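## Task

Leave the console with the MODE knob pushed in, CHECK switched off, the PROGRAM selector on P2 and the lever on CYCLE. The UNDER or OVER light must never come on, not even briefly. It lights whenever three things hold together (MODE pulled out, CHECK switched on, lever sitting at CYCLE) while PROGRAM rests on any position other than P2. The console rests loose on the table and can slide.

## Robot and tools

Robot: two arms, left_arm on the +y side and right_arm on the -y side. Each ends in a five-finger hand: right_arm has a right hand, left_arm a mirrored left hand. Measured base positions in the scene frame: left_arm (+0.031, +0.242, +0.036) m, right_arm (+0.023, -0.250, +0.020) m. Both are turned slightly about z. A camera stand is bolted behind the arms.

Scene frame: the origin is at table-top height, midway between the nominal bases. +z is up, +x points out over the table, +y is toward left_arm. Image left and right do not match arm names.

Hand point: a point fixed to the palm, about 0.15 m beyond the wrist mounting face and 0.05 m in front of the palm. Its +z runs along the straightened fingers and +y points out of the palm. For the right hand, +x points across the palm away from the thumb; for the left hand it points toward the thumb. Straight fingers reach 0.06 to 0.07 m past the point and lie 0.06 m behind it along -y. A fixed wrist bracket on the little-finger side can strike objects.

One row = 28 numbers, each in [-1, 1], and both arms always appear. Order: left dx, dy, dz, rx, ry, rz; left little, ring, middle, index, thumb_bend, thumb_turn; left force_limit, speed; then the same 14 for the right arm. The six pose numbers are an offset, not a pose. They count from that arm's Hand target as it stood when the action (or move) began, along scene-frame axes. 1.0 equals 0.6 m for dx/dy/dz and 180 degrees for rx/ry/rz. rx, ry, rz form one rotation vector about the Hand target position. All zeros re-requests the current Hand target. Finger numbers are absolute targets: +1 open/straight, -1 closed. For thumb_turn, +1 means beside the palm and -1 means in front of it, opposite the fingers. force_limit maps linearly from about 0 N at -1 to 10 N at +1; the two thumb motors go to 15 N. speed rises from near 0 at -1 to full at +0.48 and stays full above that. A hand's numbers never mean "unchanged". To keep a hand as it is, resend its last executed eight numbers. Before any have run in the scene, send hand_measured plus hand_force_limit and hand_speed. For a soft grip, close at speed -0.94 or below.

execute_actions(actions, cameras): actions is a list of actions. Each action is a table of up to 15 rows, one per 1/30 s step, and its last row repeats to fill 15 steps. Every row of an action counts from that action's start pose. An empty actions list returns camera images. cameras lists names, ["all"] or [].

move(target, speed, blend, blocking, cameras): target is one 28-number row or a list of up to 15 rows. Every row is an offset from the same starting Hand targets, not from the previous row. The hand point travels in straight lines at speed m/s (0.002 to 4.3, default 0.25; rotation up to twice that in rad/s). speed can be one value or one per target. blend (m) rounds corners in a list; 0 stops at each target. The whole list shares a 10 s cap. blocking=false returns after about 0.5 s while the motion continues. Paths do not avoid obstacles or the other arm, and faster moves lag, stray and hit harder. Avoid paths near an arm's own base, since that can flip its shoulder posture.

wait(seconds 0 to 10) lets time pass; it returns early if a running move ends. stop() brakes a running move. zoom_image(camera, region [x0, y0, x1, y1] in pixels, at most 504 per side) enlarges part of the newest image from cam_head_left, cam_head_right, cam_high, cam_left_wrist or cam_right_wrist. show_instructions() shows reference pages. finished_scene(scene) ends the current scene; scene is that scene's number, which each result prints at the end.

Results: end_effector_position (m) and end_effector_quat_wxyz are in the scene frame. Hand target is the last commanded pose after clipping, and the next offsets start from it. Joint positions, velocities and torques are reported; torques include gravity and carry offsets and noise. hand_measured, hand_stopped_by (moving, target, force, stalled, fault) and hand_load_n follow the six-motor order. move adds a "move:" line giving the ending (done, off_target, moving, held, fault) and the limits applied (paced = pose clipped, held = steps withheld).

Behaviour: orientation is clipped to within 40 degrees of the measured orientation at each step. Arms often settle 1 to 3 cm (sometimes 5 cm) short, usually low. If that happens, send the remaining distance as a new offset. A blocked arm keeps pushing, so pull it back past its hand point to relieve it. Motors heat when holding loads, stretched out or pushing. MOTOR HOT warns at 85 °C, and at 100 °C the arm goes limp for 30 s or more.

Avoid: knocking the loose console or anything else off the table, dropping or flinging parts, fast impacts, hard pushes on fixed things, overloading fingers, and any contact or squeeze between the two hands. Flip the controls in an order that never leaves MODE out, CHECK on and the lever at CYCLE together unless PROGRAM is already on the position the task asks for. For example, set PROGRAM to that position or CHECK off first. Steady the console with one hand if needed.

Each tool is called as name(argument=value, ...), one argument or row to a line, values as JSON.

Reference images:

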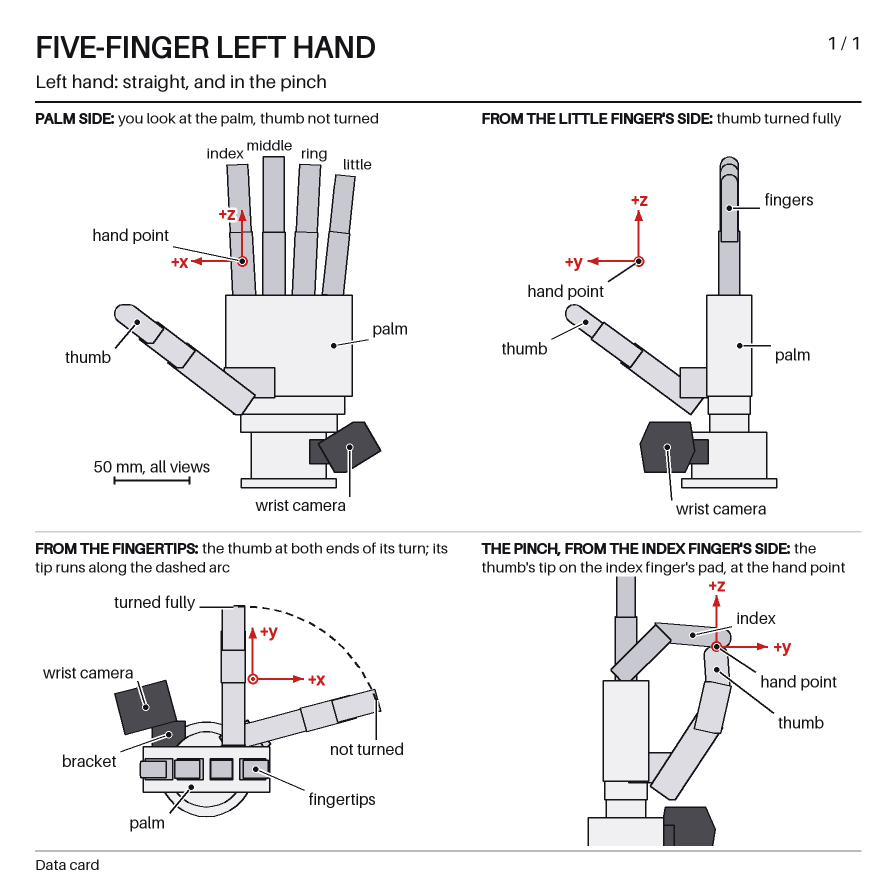

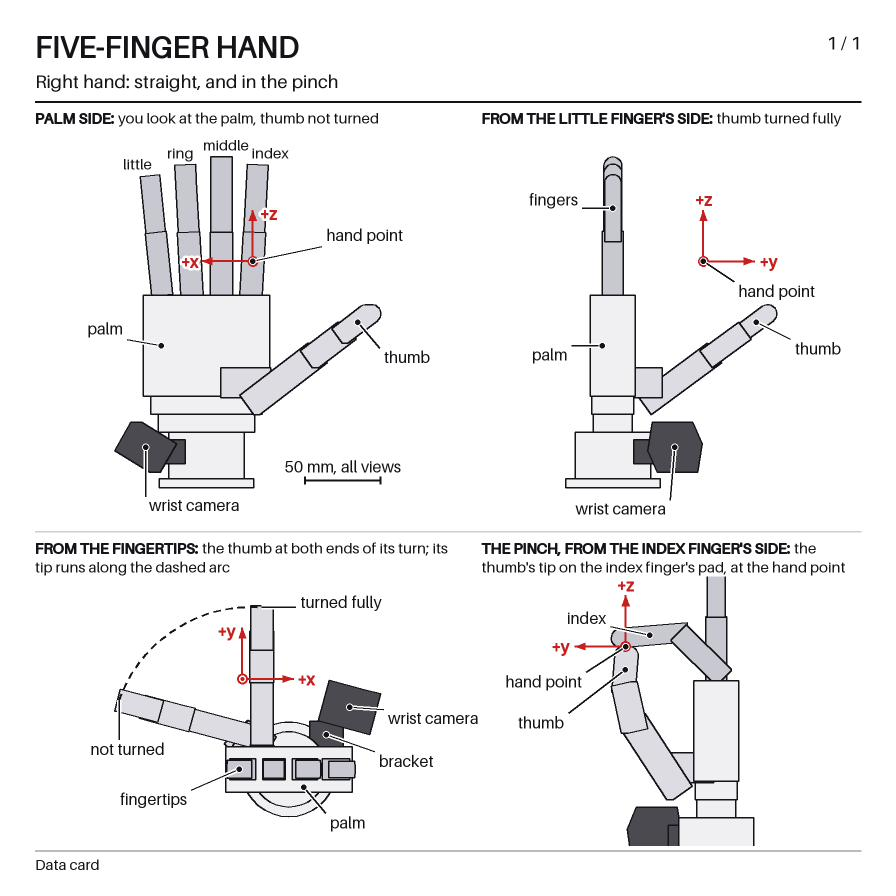

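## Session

execute_actions(
  actions=[],
)

zoom_image(
  camera="cam_high",
  region=[180, 180, 500, 340],
)

zoom_image(
  camera="cam_left_wrist",
  region=[130, 70, 350, 390],
)

zoom_image(
  camera="cam_head_left",
  region=[290, 170, 470, 305],
)

Scene clock: 0.00 s.
left_arm: end_effector_position=(+0.5621, +0.1232, +0.3872) hand_measured=(+1.000, +1.000, +1.000, +1.000, +1.000, +1.000) hand_load_n=(+0.0, +0.0, +0.0, +0.0, +0.0, +0.0) hand_stopped_by=(target, target, target, target, target, target) hand_force_limit=0.00 hand_speed=-0.80 end_effector_quat_wxyz=(+0.580, -0.147, +0.801, -0.028) | right_arm: end_effector_position=(+0.3826, -0.2954, +0.1648) hand_measured=(+1.000, +1.000, +1.000, +1.000, +1.000, +1.000) hand_load_n=(+0.0, +0.0, +0.0, +0.0, +0.0, +0.0) hand_stopped_by=(target, target, target, target, target, target) hand_force_limit=0.00 hand_speed=-0.80 end_effector_quat_wxyz=(-0.414, +0.861, -0.103, +0.278)
Joint positions: left_arm=[-0.51 1.252 1.183 -0.33 -0.574 1.117] | right_arm=[-0.543 1.14 0.785 -0.86 -1.004 -1.627]
Joint velocities: within noise
Joint torques (N m): no reading
Heat: left arm: hottest elbow 36 °C; right arm: hottest elbow 32 °C.
Hand target: left_arm +0.5660, +0.1212, +0.4064; +0.592, -0.151, +0.791, -0.037 | right_arm +0.3910, -0.2998, +0.1759; -0.409, +0.860, -0.096, +0.289

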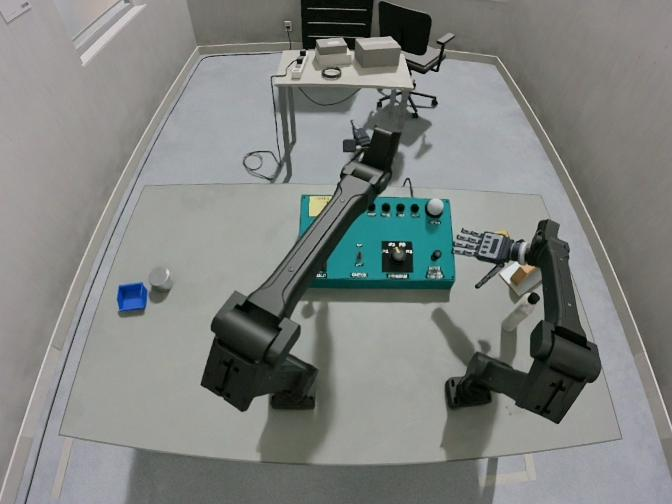

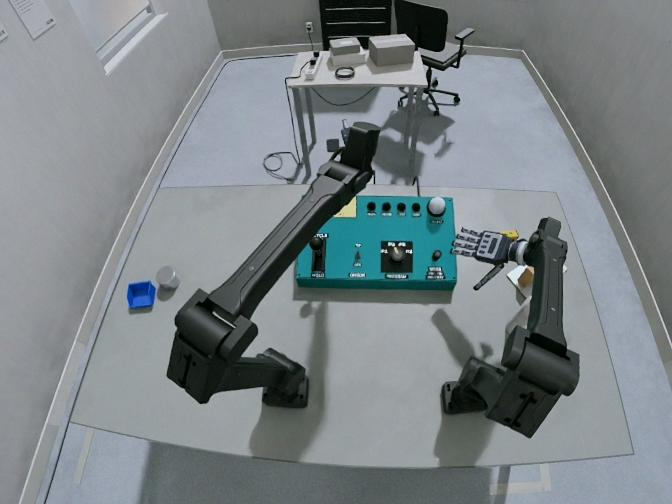

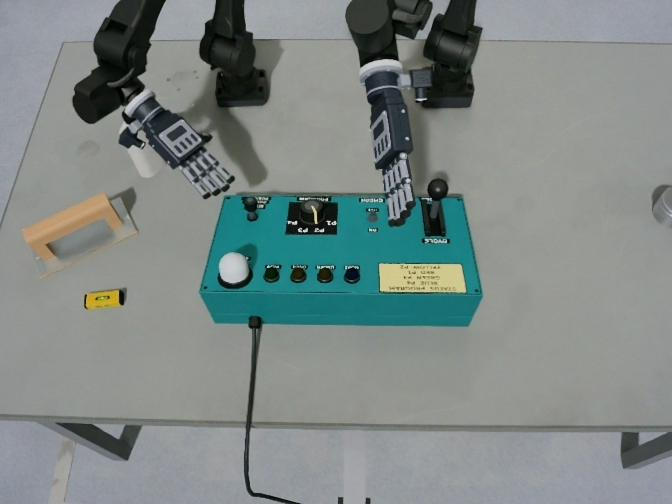

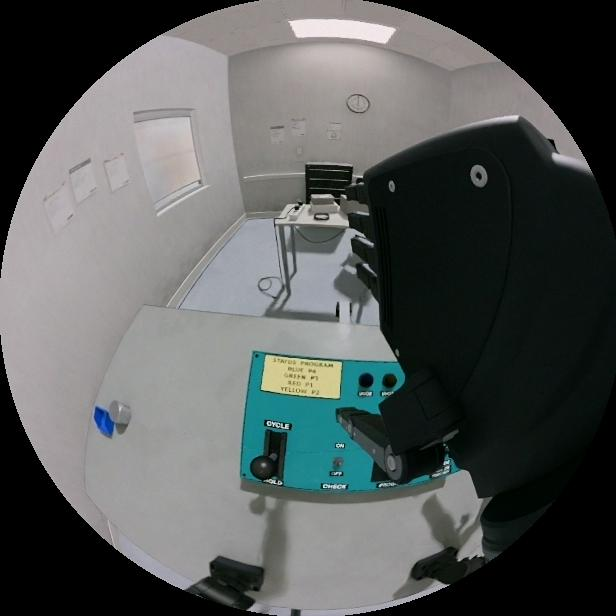

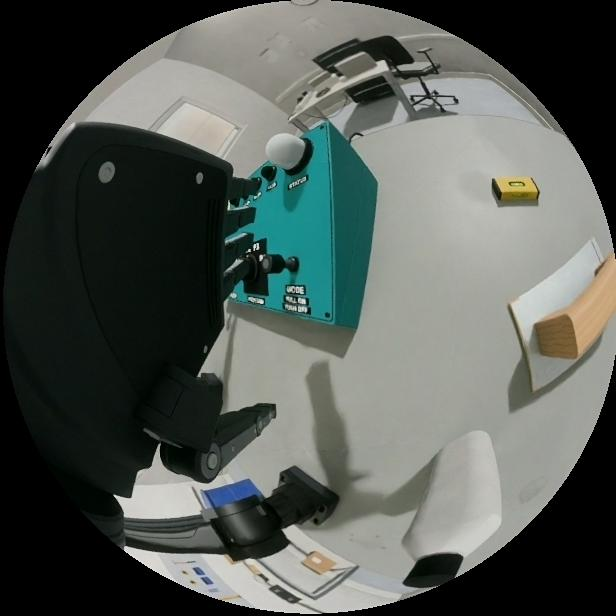

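Scaled by 1.575.

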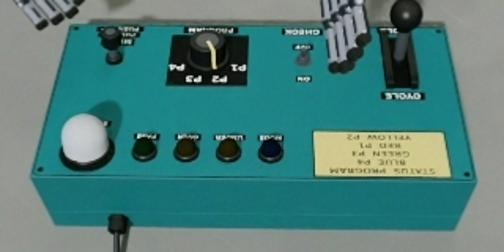

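Scaled by 1.575 from the camera's 616x616 image, which has a finer 880x880 frame.

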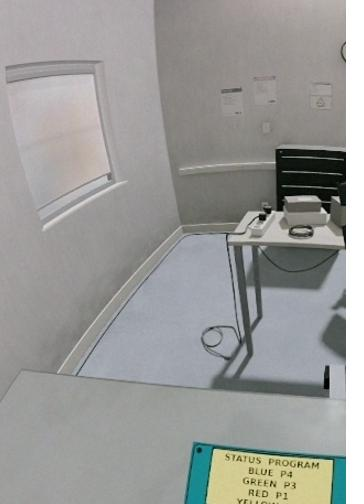

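Scaled by 2.800.

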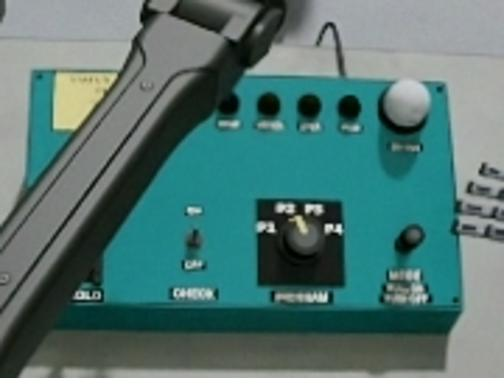

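zoom_image(
  camera="cam_left_wrist",
  region=[230, 340, 350, 500],
)

zoom_image(
  camera="cam_high",
  region=[360, 170, 480, 260],
)

zoom_image(
  camera="cam_high",
  region=[220, 180, 400, 260],
)

zoom_image(
  camera="cam_head_left",
  region=[340, 220, 460, 290],
)

zoom_image(
  camera="cam_right_wrist",
  region=[220, 200, 380, 340],
)

zoom_image(
  camera="cam_head_right",
  region=[290, 190, 460, 295],
)

Scaled by 3.150 from the camera's 616x616 image, which has a finer 880x880 frame.

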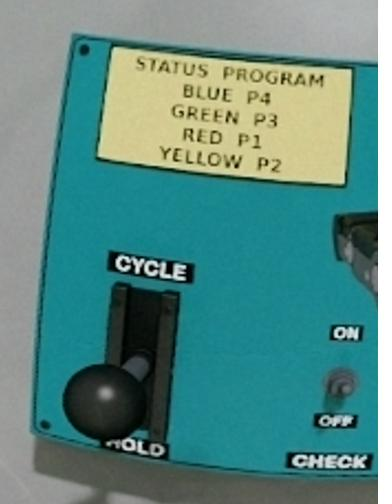

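Scaled by 4.200.

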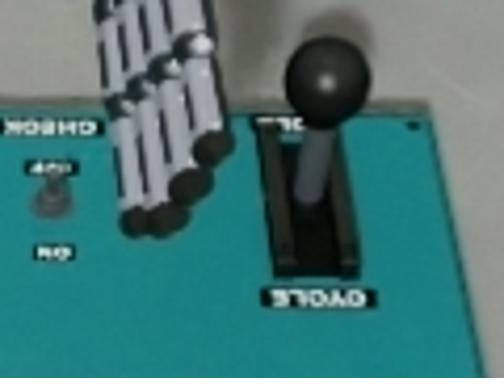

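Scaled by 2.800.

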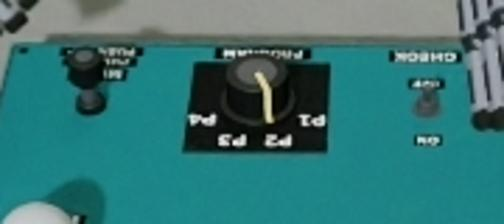

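Scaled by 4.200.

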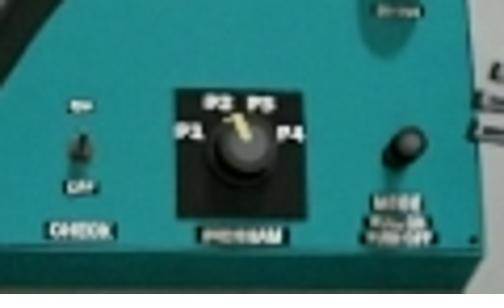

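Scaled by 3.150 from the camera's 616x616 image, which has a finer 880x880 frame.

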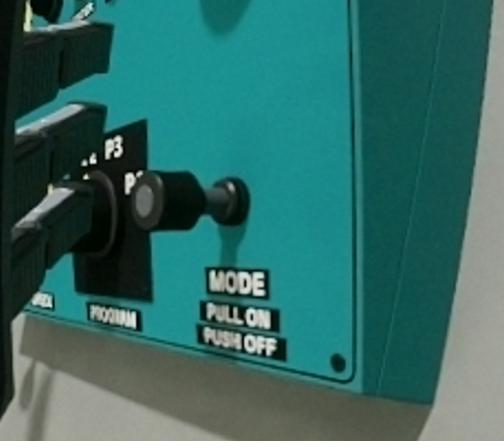

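Scaled by 2.965.

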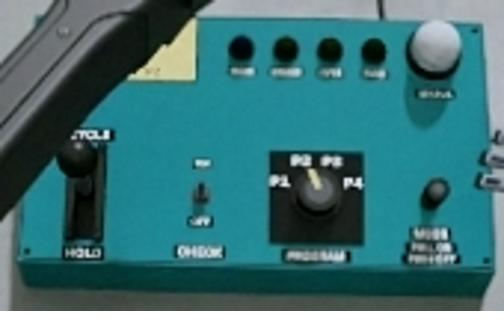

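move(
  target=[
    [-0.2433,0.2313,-0.044,-0.3966,-0.0121,0.0993,1,1,1,1,1,1,0,-0.8,-0.085,0.0663,0.19,0.0118,0.116,-0.1888,-1,-1,-1,1,1,1,0,0],
    [-0.31,0.348,-0.1773,-0.8605,-0.0516,0.2827,1,1,1,1,1,1,0,-0.8,-0.0683,0.333,0.2068,0.0237,0.2321,-0.3777,-1,-1,-1,1,1,1,0,0],
  ],
  speed=0.35,
  blend=0.04,
  cameras=["all"],
)

zoom_image(
  camera="cam_left_wrist",
  region=[60, 130, 270, 340],
)

zoom_image(
  camera="cam_high",
  region=[180, 170, 500, 340],
)

Scene clock: 87.43 s.
left_arm: end_effector_position=(+0.3809, +0.3241, +0.2947) hand_measured=(+1.000, +1.000, +1.000, +1.000, +1.000, +1.000) hand_load_n=(+0.0, +0.0, +0.0, +0.0, +0.0, -0.5) hand_stopped_by=(target, target, target, target, target, target) hand_force_limit=0.00 hand_speed=-0.80 end_effector_quat_wxyz=(+0.008, +0.824, -0.007, +0.566) | right_arm: end_effector_position=(+0.3403, -0.1080, +0.2811) hand_measured=(-1.000, -1.000, -1.000, +1.000, +1.000, +1.000) hand_load_n=(+0.0, +0.0, +0.0, +0.0, -0.5, +0.0) hand_stopped_by=(target, target, target, target, target, target) hand_force_limit=0.00 hand_speed=0.00 end_effector_quat_wxyz=(-0.140, +0.693, -0.692, +0.148)
Joint positions: left_arm=[0.717 0.716 0.463 -0.238 0.707 -1.241] | right_arm=[0.318 1.094 1.184 -1.28 0.155 0.339]
Joint torques (N m): left_arm=[1.26 -1.03 9.43 2.02 0.35 0] | right_arm=[1.44 -4.07 13.86 0.58 0.24 0.09]
Heat: left arm: hottest elbow 51 °C; right arm: hottest elbow 42 °C.
Hand target: left_arm +0.3800, +0.3299, +0.3001; +0.000, +0.819, +0.000, +0.574 | right_arm +0.3499, -0.1000, +0.2999; -0.153, +0.690, -0.691, +0.153
Off the commanded pose: left_arm 0.008 m, 2 deg | right_arm 0.023 m, 2 deg.
move: off_target (right_arm)

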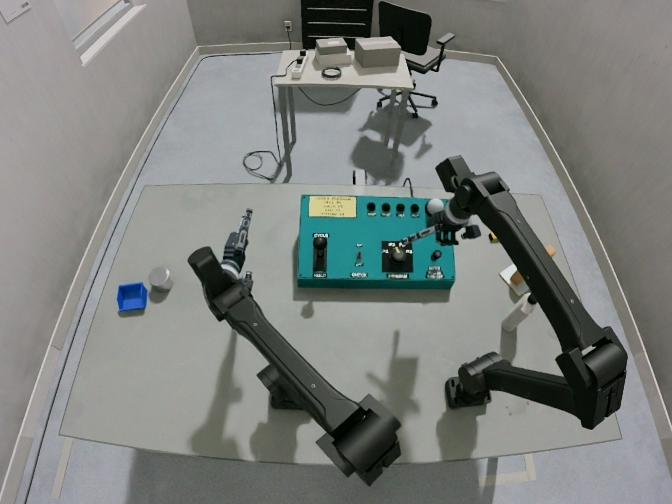

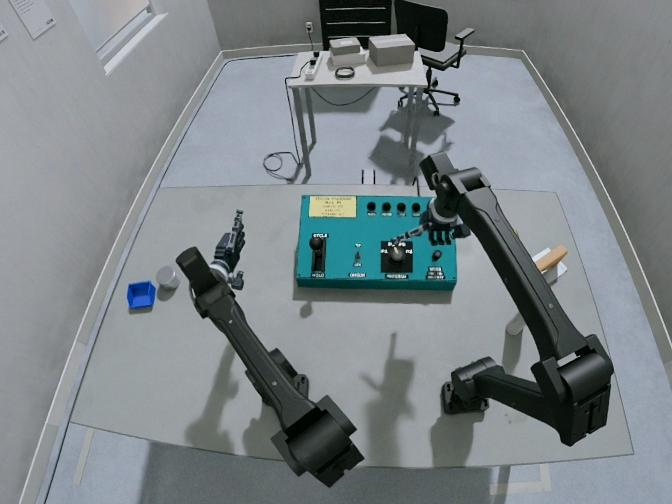

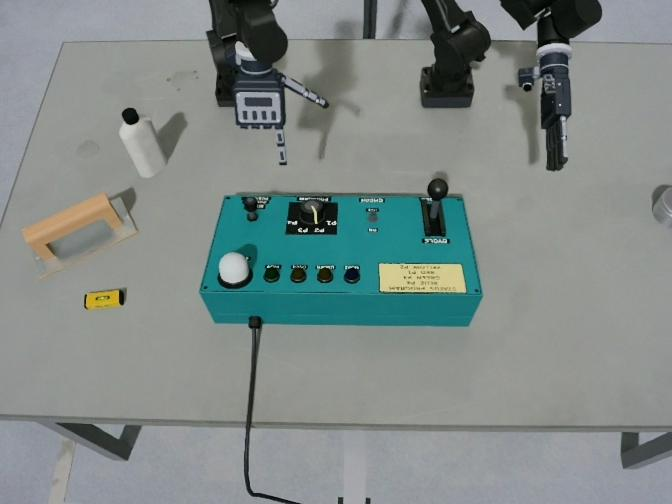

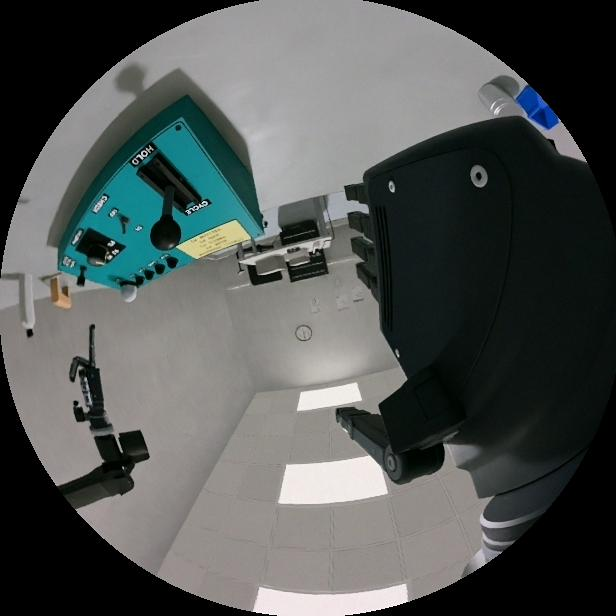

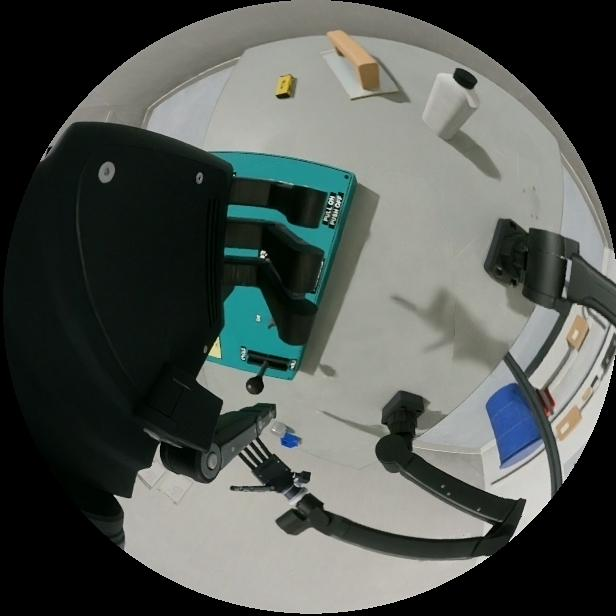

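Scaled by 2.400 from the camera's 616x616 image, which has a finer 880x880 frame.

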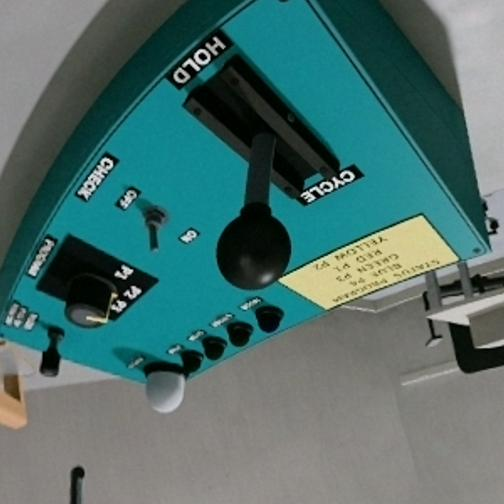

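Scaled by 1.575.

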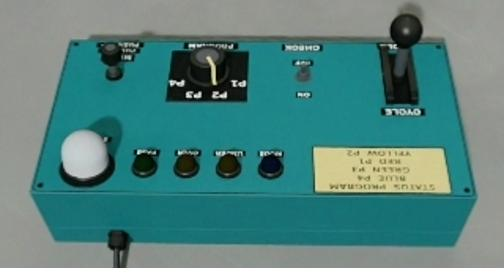

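zoom_image(
  camera="cam_right_wrist",
  region=[210, 300, 320, 410],
)

zoom_image(
  camera="cam_left_wrist",
  region=[120, 130, 220, 260],
)

zoom_image(
  camera="cam_left_wrist",
  region=[50, 170, 150, 300],
)

zoom_image(
  camera="cam_head_left",
  region=[290, 220, 390, 290],
)

Scaled by 4.582 from the camera's 616x616 image, which has a finer 880x880 frame.

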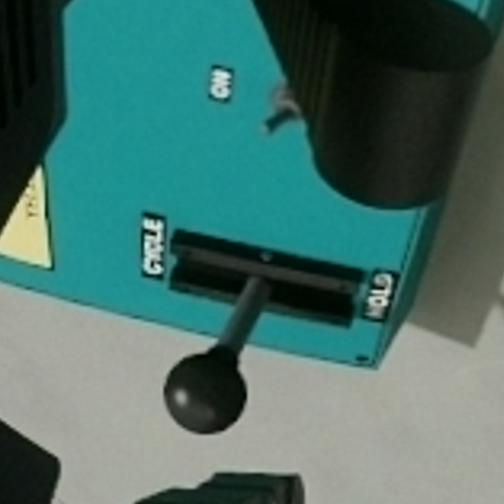

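Scaled by 3.877 from the camera's 616x616 image, which has a finer 880x880 frame.

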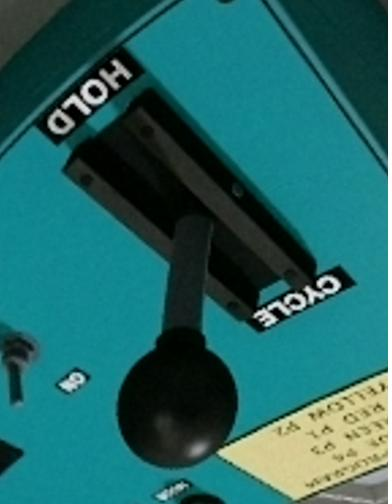

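Scaled by 3.877 from the camera's 616x616 image, which has a finer 880x880 frame.

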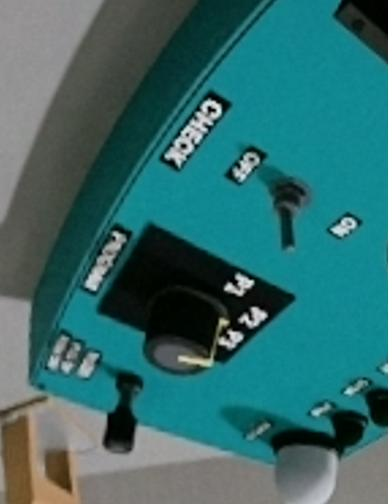

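Scaled by 5.040.

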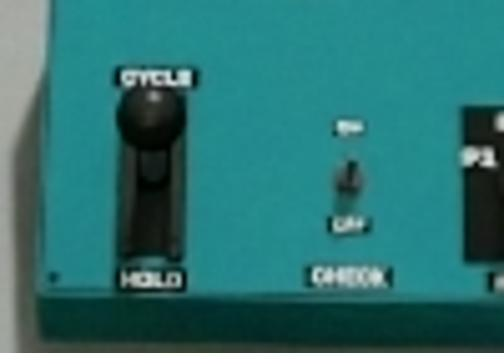

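move(
  target=[0,0,0,0,0,0,1,1,1,1,1,1,0,-0.8,0.0783,0.2733,-0.13,0,0,0,-1,-1,-1,1,1,-1,0,0],
  speed=0.25,
  cameras=["cam_high","cam_left_wrist","cam_head_right"],
)

zoom_image(
  camera="cam_left_wrist",
  region=[60, 180, 180, 340],
)

zoom_image(
  camera="cam_high",
  region=[320, 150, 440, 250],
)

Scene clock: 176.53 s.
left_arm: end_effector_position=(+0.3809, +0.3241, +0.2947) hand_measured=(+1.000, +1.000, +1.000, +1.000, +1.000, +1.000) hand_load_n=(+0.0, +0.0, +0.0, +0.0, +0.0, +0.0) hand_stopped_by=(target, target, target, target, target, target) hand_force_limit=0.00 hand_speed=-0.80 end_effector_quat_wxyz=(+0.008, +0.824, -0.007, +0.566) | right_arm: end_effector_position=(+0.3812, +0.0477, +0.2044) hand_measured=(-1.000, -1.000, -1.000, +1.000, +1.000, -1.000) hand_load_n=(+0.5, +0.0, +0.0, +0.0, +0.0, +0.0) hand_stopped_by=(target, target, target, target, target, target) hand_force_limit=0.00 hand_speed=0.00 end_effector_quat_wxyz=(-0.126, +0.697, -0.690, +0.150)
Joint positions: left_arm=[0.717 0.716 0.463 -0.238 0.707 -1.242] | right_arm=[0.629 1.433 1.286 -1.13 0.268 0.63]
Joint torques (N m): left_arm=[1.32 -1.67 9.48 2.14 0.33 -0.07] | right_arm=[1.14 -8.53 13.24 1.47 0.3 0.07]
Heat: left arm: hottest elbow 44 °C; right arm: hottest elbow 49 °C.
Hand target: left_arm +0.3800, +0.3299, +0.3001; +0.000, +0.819, +0.000, +0.574 | right_arm +0.3969, +0.0640, +0.2220; -0.153, +0.690, -0.691, +0.153
Off the commanded pose: left_arm 0.008 m, 2 deg | right_arm 0.029 m, 3 deg.
move: off_target (right_arm)
Images, in order (width x height): cam_head_right 672x504, cam_high 672x504, cam_left_wrist 616x616.

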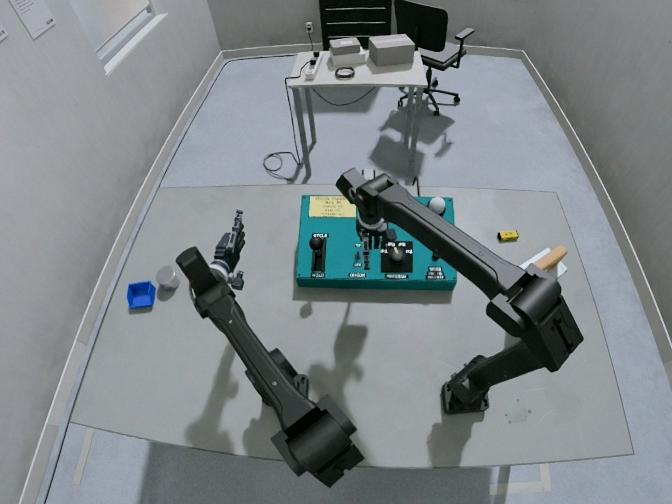

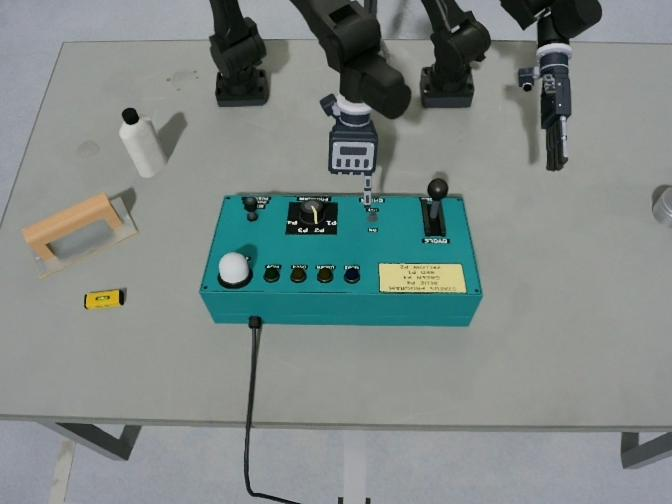

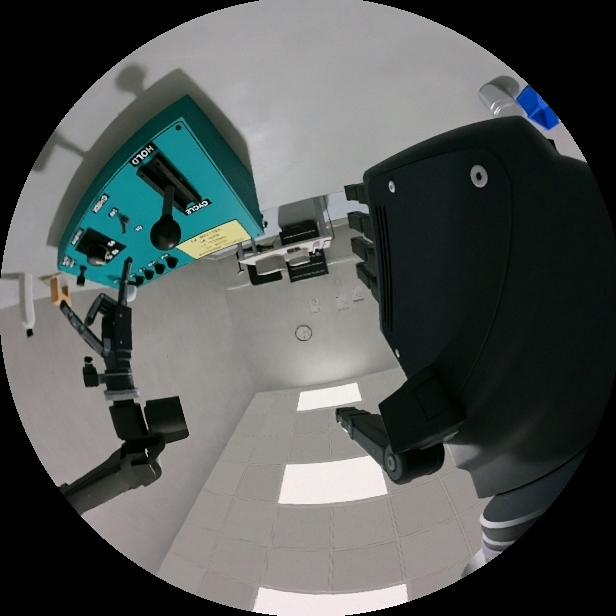

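Scaled by 3.150 from the camera's 616x616 image, which has a finer 880x880 frame.

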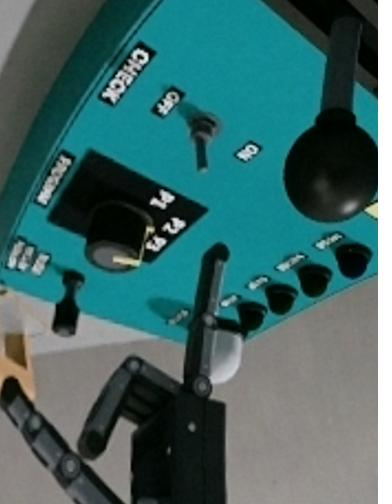

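Scaled by 4.200.

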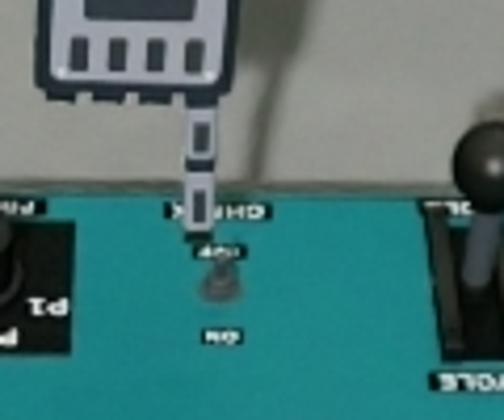

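move(
  target=[
    [0,0,0,0,0,0,1,1,1,1,1,1,0,-0.8,0.0268,0.0033,-0.0283,0,0,0,-1,-1,-1,1,1,-1,0,0],
    [0,0,0,0,0,0,1,1,1,1,1,1,0,-0.8,0.0235,0.0008,-0.12,0,0,0,-1,-1,-1,1,1,-1,0,0],
  ],
  speed=0.1,
  blend=[0.01,0],
  cameras=["cam_high","cam_left_wrist"],
)

zoom_image(
  camera="cam_left_wrist",
  region=[70, 180, 180, 320],
)

zoom_image(
  camera="cam_high",
  region=[320, 150, 440, 250],
)

Scene clock: 202.63 s.
left_arm: end_effector_position=(+0.3809, +0.3241, +0.2947) hand_measured=(+1.000, +1.000, +1.000, +1.000, +1.000, +1.000) hand_load_n=(+0.0, +0.0, +0.0, +0.5, +0.0, +0.0) hand_stopped_by=(target, target, target, target, target, target) hand_force_limit=0.00 hand_speed=-0.80 end_effector_quat_wxyz=(+0.008, +0.824, -0.007, +0.566) | right_arm: end_effector_position=(+0.4028, +0.0648, +0.1521) hand_measured=(-1.000, -1.000, -1.000, +1.000, +1.000, -1.000) hand_load_n=(+0.0, +0.0, +0.5, +0.0, +0.0, +0.0) hand_stopped_by=(target, target, target, target, target, target) hand_force_limit=0.00 hand_speed=0.00 end_effector_quat_wxyz=(-0.149, +0.692, -0.690, +0.152)
Joint positions: left_arm=[0.717 0.716 0.463 -0.238 0.707 -1.242] | right_arm=[0.629 1.502 1.212 -0.941 0.268 0.63]
Joint torques (N m): left_arm=[1.55 -1.26 9.54 2.15 0.35 -0.09] | right_arm=[-0.67 -9.29 9.48 1.73 0.13 -0.11]
Heat: left arm: hottest elbow 44 °C; right arm: hottest elbow 50 °C.
Hand target: left_arm +0.3800, +0.3299, +0.3001; +0.000, +0.819, +0.000, +0.574 | right_arm +0.4111, +0.0643, +0.1497; -0.153, +0.690, -0.691, +0.153
Off the commanded pose: left_arm 0.008 m, 2 deg | right_arm 0.009 m, 1 deg.
move: done
Images, in order (width x height): cam_high 672x504, cam_left_wrist 616x616.

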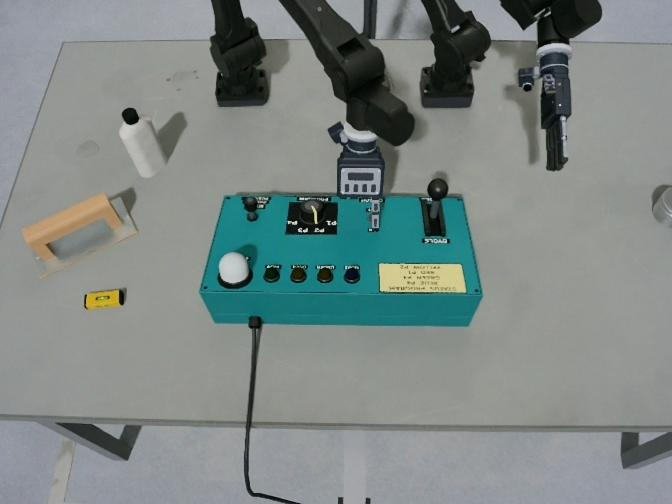

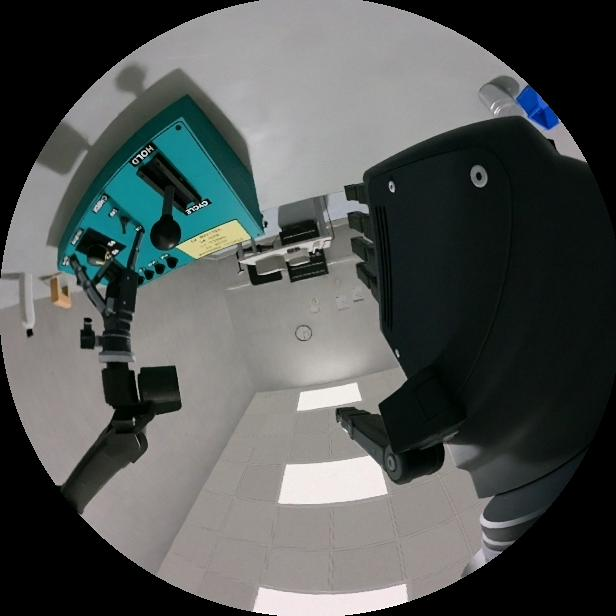

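Scaled by 3.600 from the camera's 616x616 image, which has a finer 880x880 frame.

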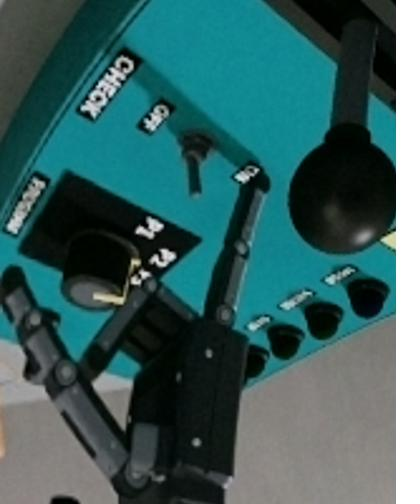

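Scaled by 4.200.

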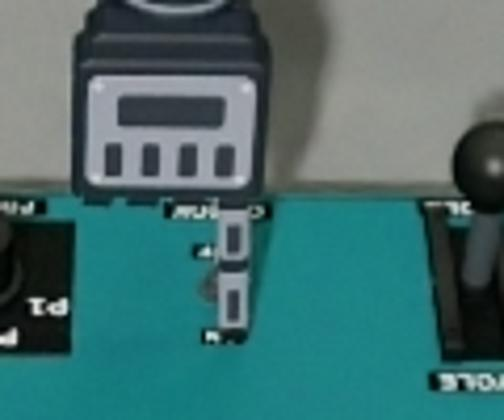

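move(
  target=[
    [0,0,0,0,0,0,1,1,1,1,1,1,0,-0.8,0,-0.01,-0.018,0,0,0,-1,-1,-1,1,1,-1,0,0],
    [0,0,0,0,0,0,1,1,1,1,1,1,0,-0.8,-0.055,-0.01,-0.043,0,0,0,-1,-1,-1,1,1,-1,0,0],
  ],
  speed=0.06,
  cameras=["cam_high","cam_left_wrist"],
)

zoom_image(
  camera="cam_left_wrist",
  region=[70, 180, 180, 320],
)

zoom_image(
  camera="cam_high",
  region=[320, 150, 440, 250],
)

Scene clock: 216.87 s.
left_arm: end_effector_position=(+0.3809, +0.3241, +0.2947) hand_measured=(+1.000, +1.000, +1.000, +1.000, +1.000, +1.000) hand_load_n=(+0.0, +0.0, +0.0, +0.0, +0.0, +0.0) hand_stopped_by=(target, target, target, target, target, target) hand_force_limit=0.00 hand_speed=-0.80 end_effector_quat_wxyz=(+0.008, +0.824, -0.007, +0.566) | right_arm: end_effector_position=(+0.3895, +0.0596, +0.1398) hand_measured=(-1.000, -1.000, -1.000, +1.000, +1.000, -1.000) hand_load_n=(+0.0, +0.0, +0.0, +0.5, +0.0, +0.0) hand_stopped_by=(target, target, target, target, target, target) hand_force_limit=0.00 hand_speed=0.00 end_effector_quat_wxyz=(-0.169, +0.683, -0.693, +0.157)
Joint positions: left_arm=[0.717 0.716 0.463 -0.238 0.707 -1.242] | right_arm=[0.642 1.452 1.116 -0.858 0.28 0.653]
Joint torques (N m): left_arm=[0.56 -0.97 9.44 2.19 0.32 -0.06] | right_arm=[1.79 -8.18 7.08 1.02 0.14 -0.01]
Heat: left arm: hottest elbow 44 °C; right arm: hottest elbow 48 °C.
Hand target: left_arm +0.3800, +0.3299, +0.3001; +0.000, +0.819, +0.000, +0.574 | right_arm +0.3782, +0.0584, +0.1241; -0.153, +0.690, -0.691, +0.153
Off the commanded pose: left_arm 0.008 m, 2 deg | right_arm 0.020 m, 2 deg.
move: off_target (right_arm)
Images, in order (width x height): cam_high 672x504, cam_left_wrist 616x616.

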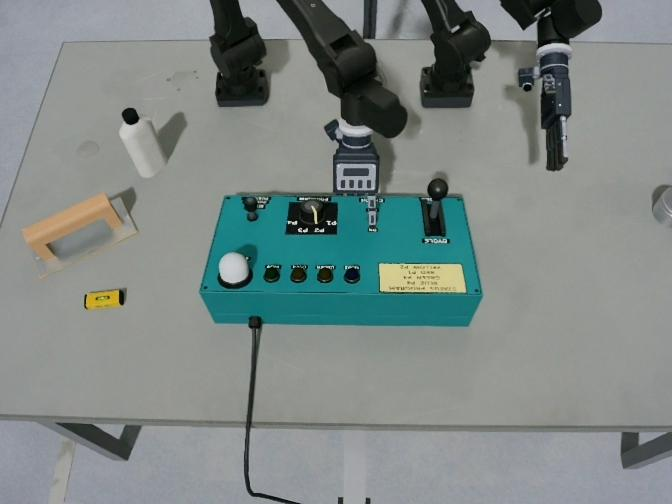

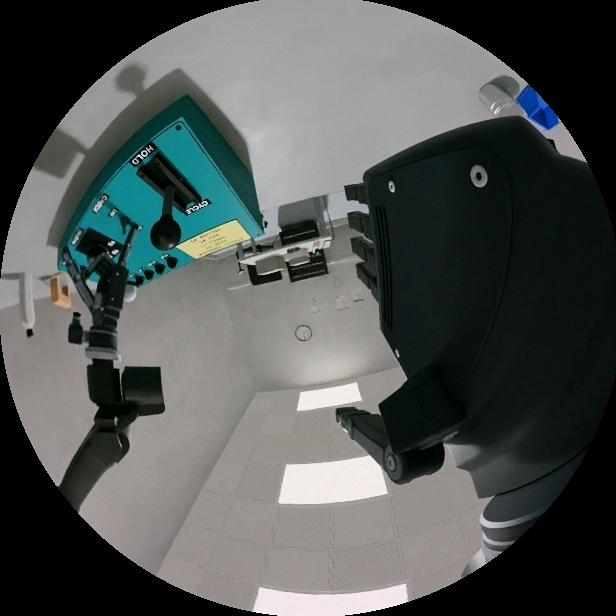

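Scaled by 3.600 from the camera's 616x616 image, which has a finer 880x880 frame.

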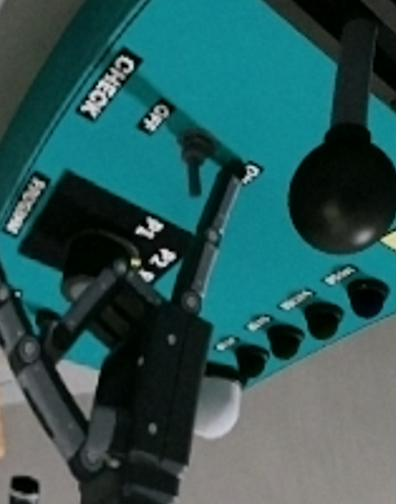

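Scaled by 4.200.

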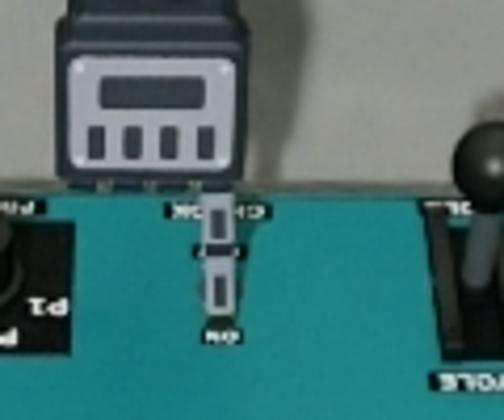

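move(
  target=[0,0,0,0,0,0,1,1,1,1,1,1,0,-0.8,-0.058,0.002,-0.007,0,0,0,-1,-1,-1,1,1,-1,0,0],
  speed=0.06,
  cameras=["cam_high","cam_left_wrist"],
)

zoom_image(
  camera="cam_left_wrist",
  region=[70, 180, 180, 320],
)

zoom_image(
  camera="cam_high",
  region=[320, 150, 440, 250],
)

Scene clock: 226.20 s.
left_arm: end_effector_position=(+0.3809, +0.3241, +0.2947) hand_measured=(+1.000, +1.000, +1.000, +1.000, +1.000, +1.000) hand_load_n=(+0.0, +0.0, +0.0, +0.0, +0.0, +0.0) hand_stopped_by=(target, target, target, target, target, target) hand_force_limit=0.00 hand_speed=-0.80 end_effector_quat_wxyz=(+0.008, +0.824, -0.007, +0.566) | right_arm: end_effector_position=(+0.3644, +0.0523, +0.1307) hand_measured=(-1.000, -1.000, -1.000, +1.000, +1.000, -1.000) hand_load_n=(+0.0, +0.0, +0.0, +0.5, +0.0, +0.0) hand_stopped_by=(target, target, target, target, target, target) hand_force_limit=0.00 hand_speed=0.00 end_effector_quat_wxyz=(+0.168, -0.672, +0.701, -0.168)
Joint positions: left_arm=[0.717 0.716 0.463 -0.238 0.707 -1.242] | right_arm=[0.679 1.399 1.036 -0.845 0.319 0.712]
Joint torques (N m): left_arm=[1.55 -1.08 9.66 2.09 0.31 -0.09] | right_arm=[3.14 -7.77 7.58 0.32 -0.52 -0.02]
Heat: left arm: hottest elbow 44 °C; right arm: hottest elbow 47 °C.
Hand target: left_arm +0.3800, +0.3299, +0.3001; +0.000, +0.819, +0.000, +0.574 | right_arm +0.3432, +0.0596, +0.1199; -0.153, +0.690, -0.691, +0.153
Off the commanded pose: left_arm 0.008 m, 2 deg | right_arm 0.025 m, 3 deg.
move: off_target (right_arm)
Images, in order (width x height): cam_high 672x504, cam_left_wrist 616x616.

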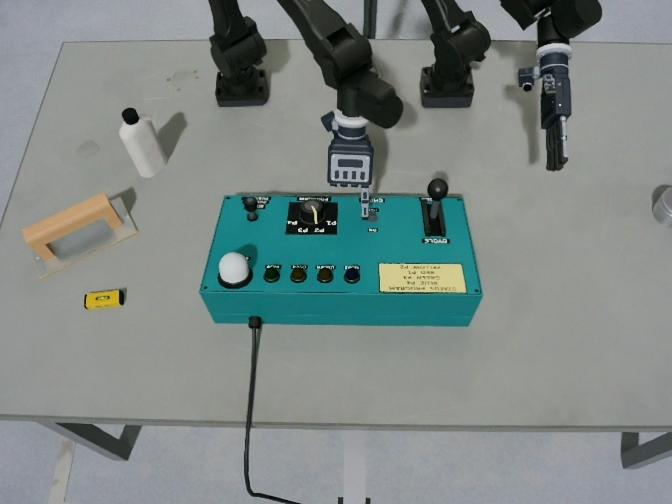

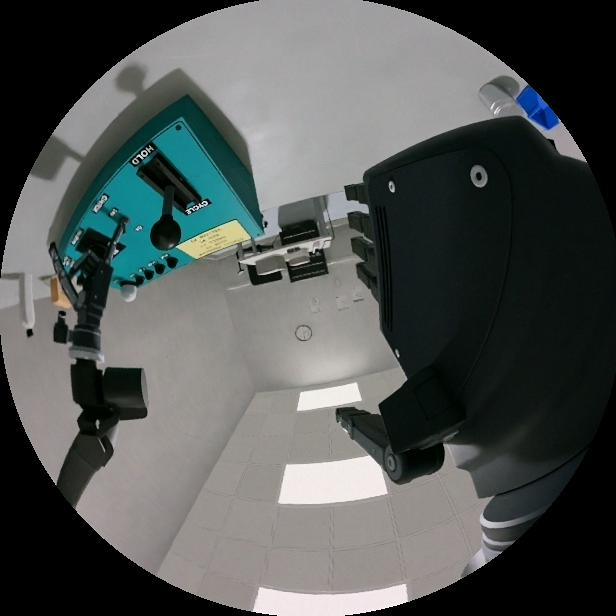

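Scaled by 3.600 from the camera's 616x616 image, which has a finer 880x880 frame.

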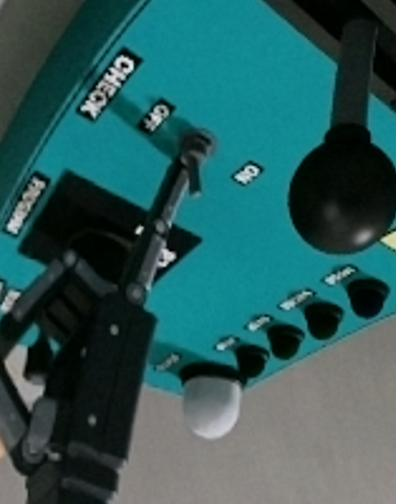

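Scaled by 4.200.

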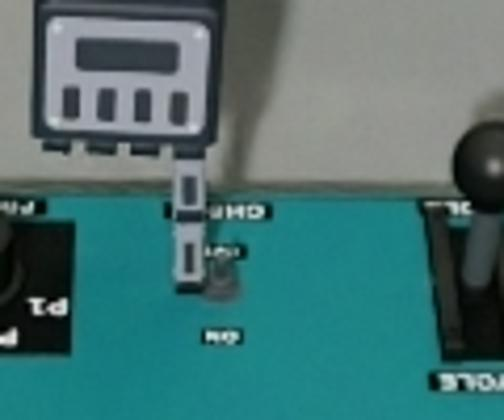

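move(
  target=[
    [0,0,0,0,0,0,1,1,1,1,1,1,0,-0.8,0.036,0,0.133,0,0,0,-1,-1,-1,1,1,-1,0,0],
    [0,0,0,0,0,0,1,1,1,1,1,1,0,-0.8,0.115,0.012,0.133,0,0,0,-1,-1,-1,1,1,-1,0,0],
    [0,0,0,0,0,0,1,1,1,1,1,1,0,-0.8,0.113,0.0098,0.05,0,0,0,-1,-1,-1,1,1,-1,0,0],
    [0,0,0,0,0,0,1,1,1,1,1,1,0,-0.8,0.113,0.0055,0.032,0,0,0,-1,-1,-1,1,1,-1,0,0],
    [0,0,0,0,0,0,1,1,1,1,1,1,0,-0.8,0.058,0.0055,0.007,0,0,0,-1,-1,-1,1,1,-1,0,0],
  ],
  speed=[0.1,0.12,0.12,0.06,0.06],
  blend=[0.01,0.02,0,0,0],
  cameras=["cam_high","cam_left_wrist"],
)

zoom_image(
  camera="cam_left_wrist",
  region=[70, 180, 180, 320],
)

zoom_image(
  camera="cam_high",
  region=[320, 150, 440, 250],
)

Scene clock: 241.13 s.
left_arm: end_effector_position=(+0.3809, +0.3241, +0.2947) hand_measured=(+1.000, +1.000, +1.000, +1.000, +1.000, +1.000) hand_load_n=(+0.0, +0.0, +0.0, +0.0, +0.0, +0.0) hand_stopped_by=(target, target, target, target, target, target) hand_force_limit=0.00 hand_speed=-0.80 end_effector_quat_wxyz=(+0.008, +0.824, -0.007, +0.566) | right_arm: end_effector_position=(+0.3896, +0.0638, +0.1401) hand_measured=(-1.000, -1.000, -1.000, +1.000, +1.000, -1.000) hand_load_n=(+0.0, +0.0, +0.0, +0.0, +0.0, +0.0) hand_stopped_by=(target, target, target, target, target, target) hand_force_limit=0.00 hand_speed=0.00 end_effector_quat_wxyz=(-0.169, +0.683, -0.693, +0.158)
Joint positions: left_arm=[0.717 0.716 0.463 -0.238 0.707 -1.242] | right_arm=[0.65 1.459 1.124 -0.861 0.285 0.661]
Joint torques (N m): left_arm=[1.44 -0.73 9.57 2.18 0.3 -0.02] | right_arm=[1.44 -8.29 7.06 1.07 0.09 0]
Heat: left arm: hottest elbow 44 °C; right arm: hottest elbow 46 °C.
Hand target: left_arm +0.3800, +0.3299, +0.3001; +0.000, +0.819, +0.000, +0.574 | right_arm +0.3781, +0.0629, +0.1240; -0.153, +0.690, -0.691, +0.153
Off the commanded pose: left_arm 0.008 m, 2 deg | right_arm 0.020 m, 2 deg.
move: off_target (right_arm)
Images, in order (width x height): cam_high 672x504, cam_left_wrist 616x616.

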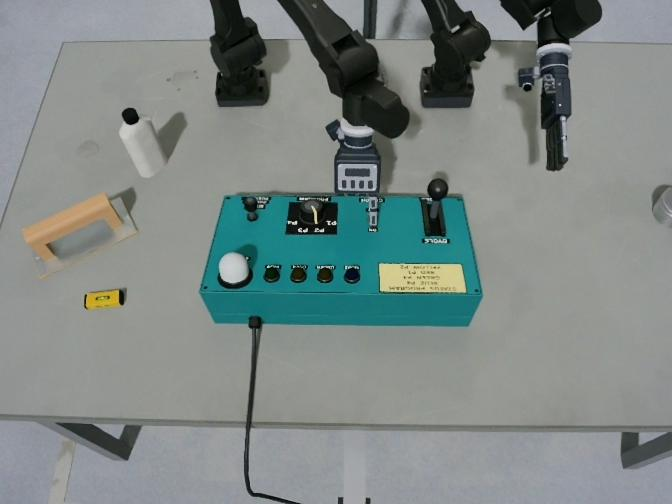

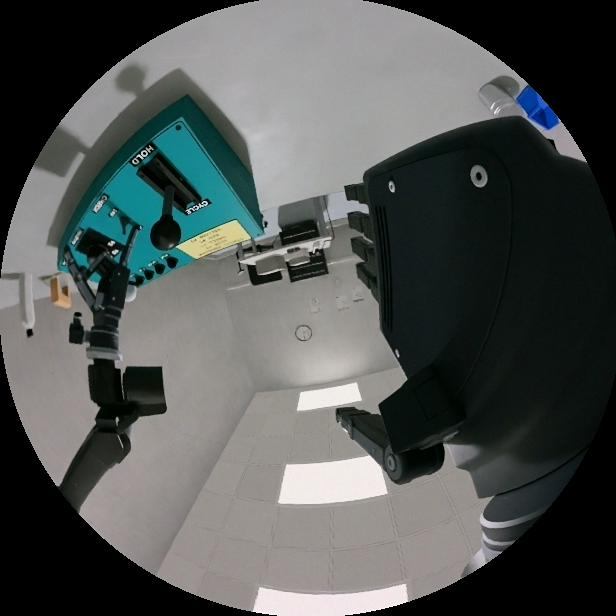

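Scaled by 3.600 from the camera's 616x616 image, which has a finer 880x880 frame.

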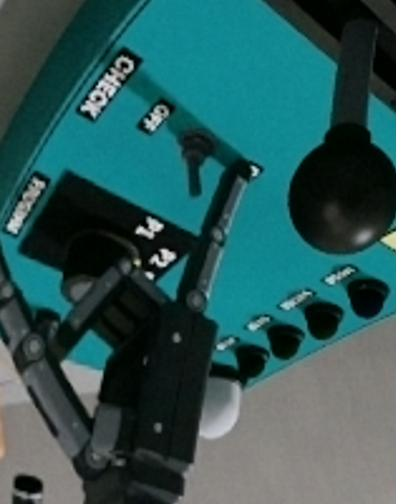

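Scaled by 4.200.

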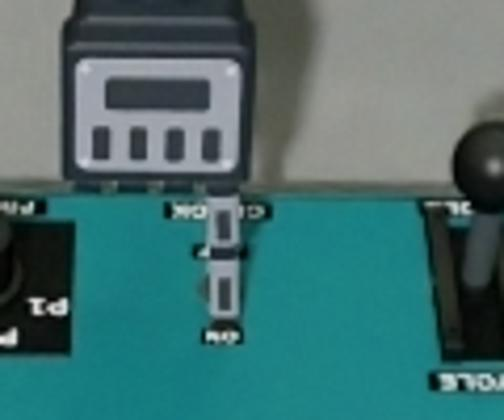

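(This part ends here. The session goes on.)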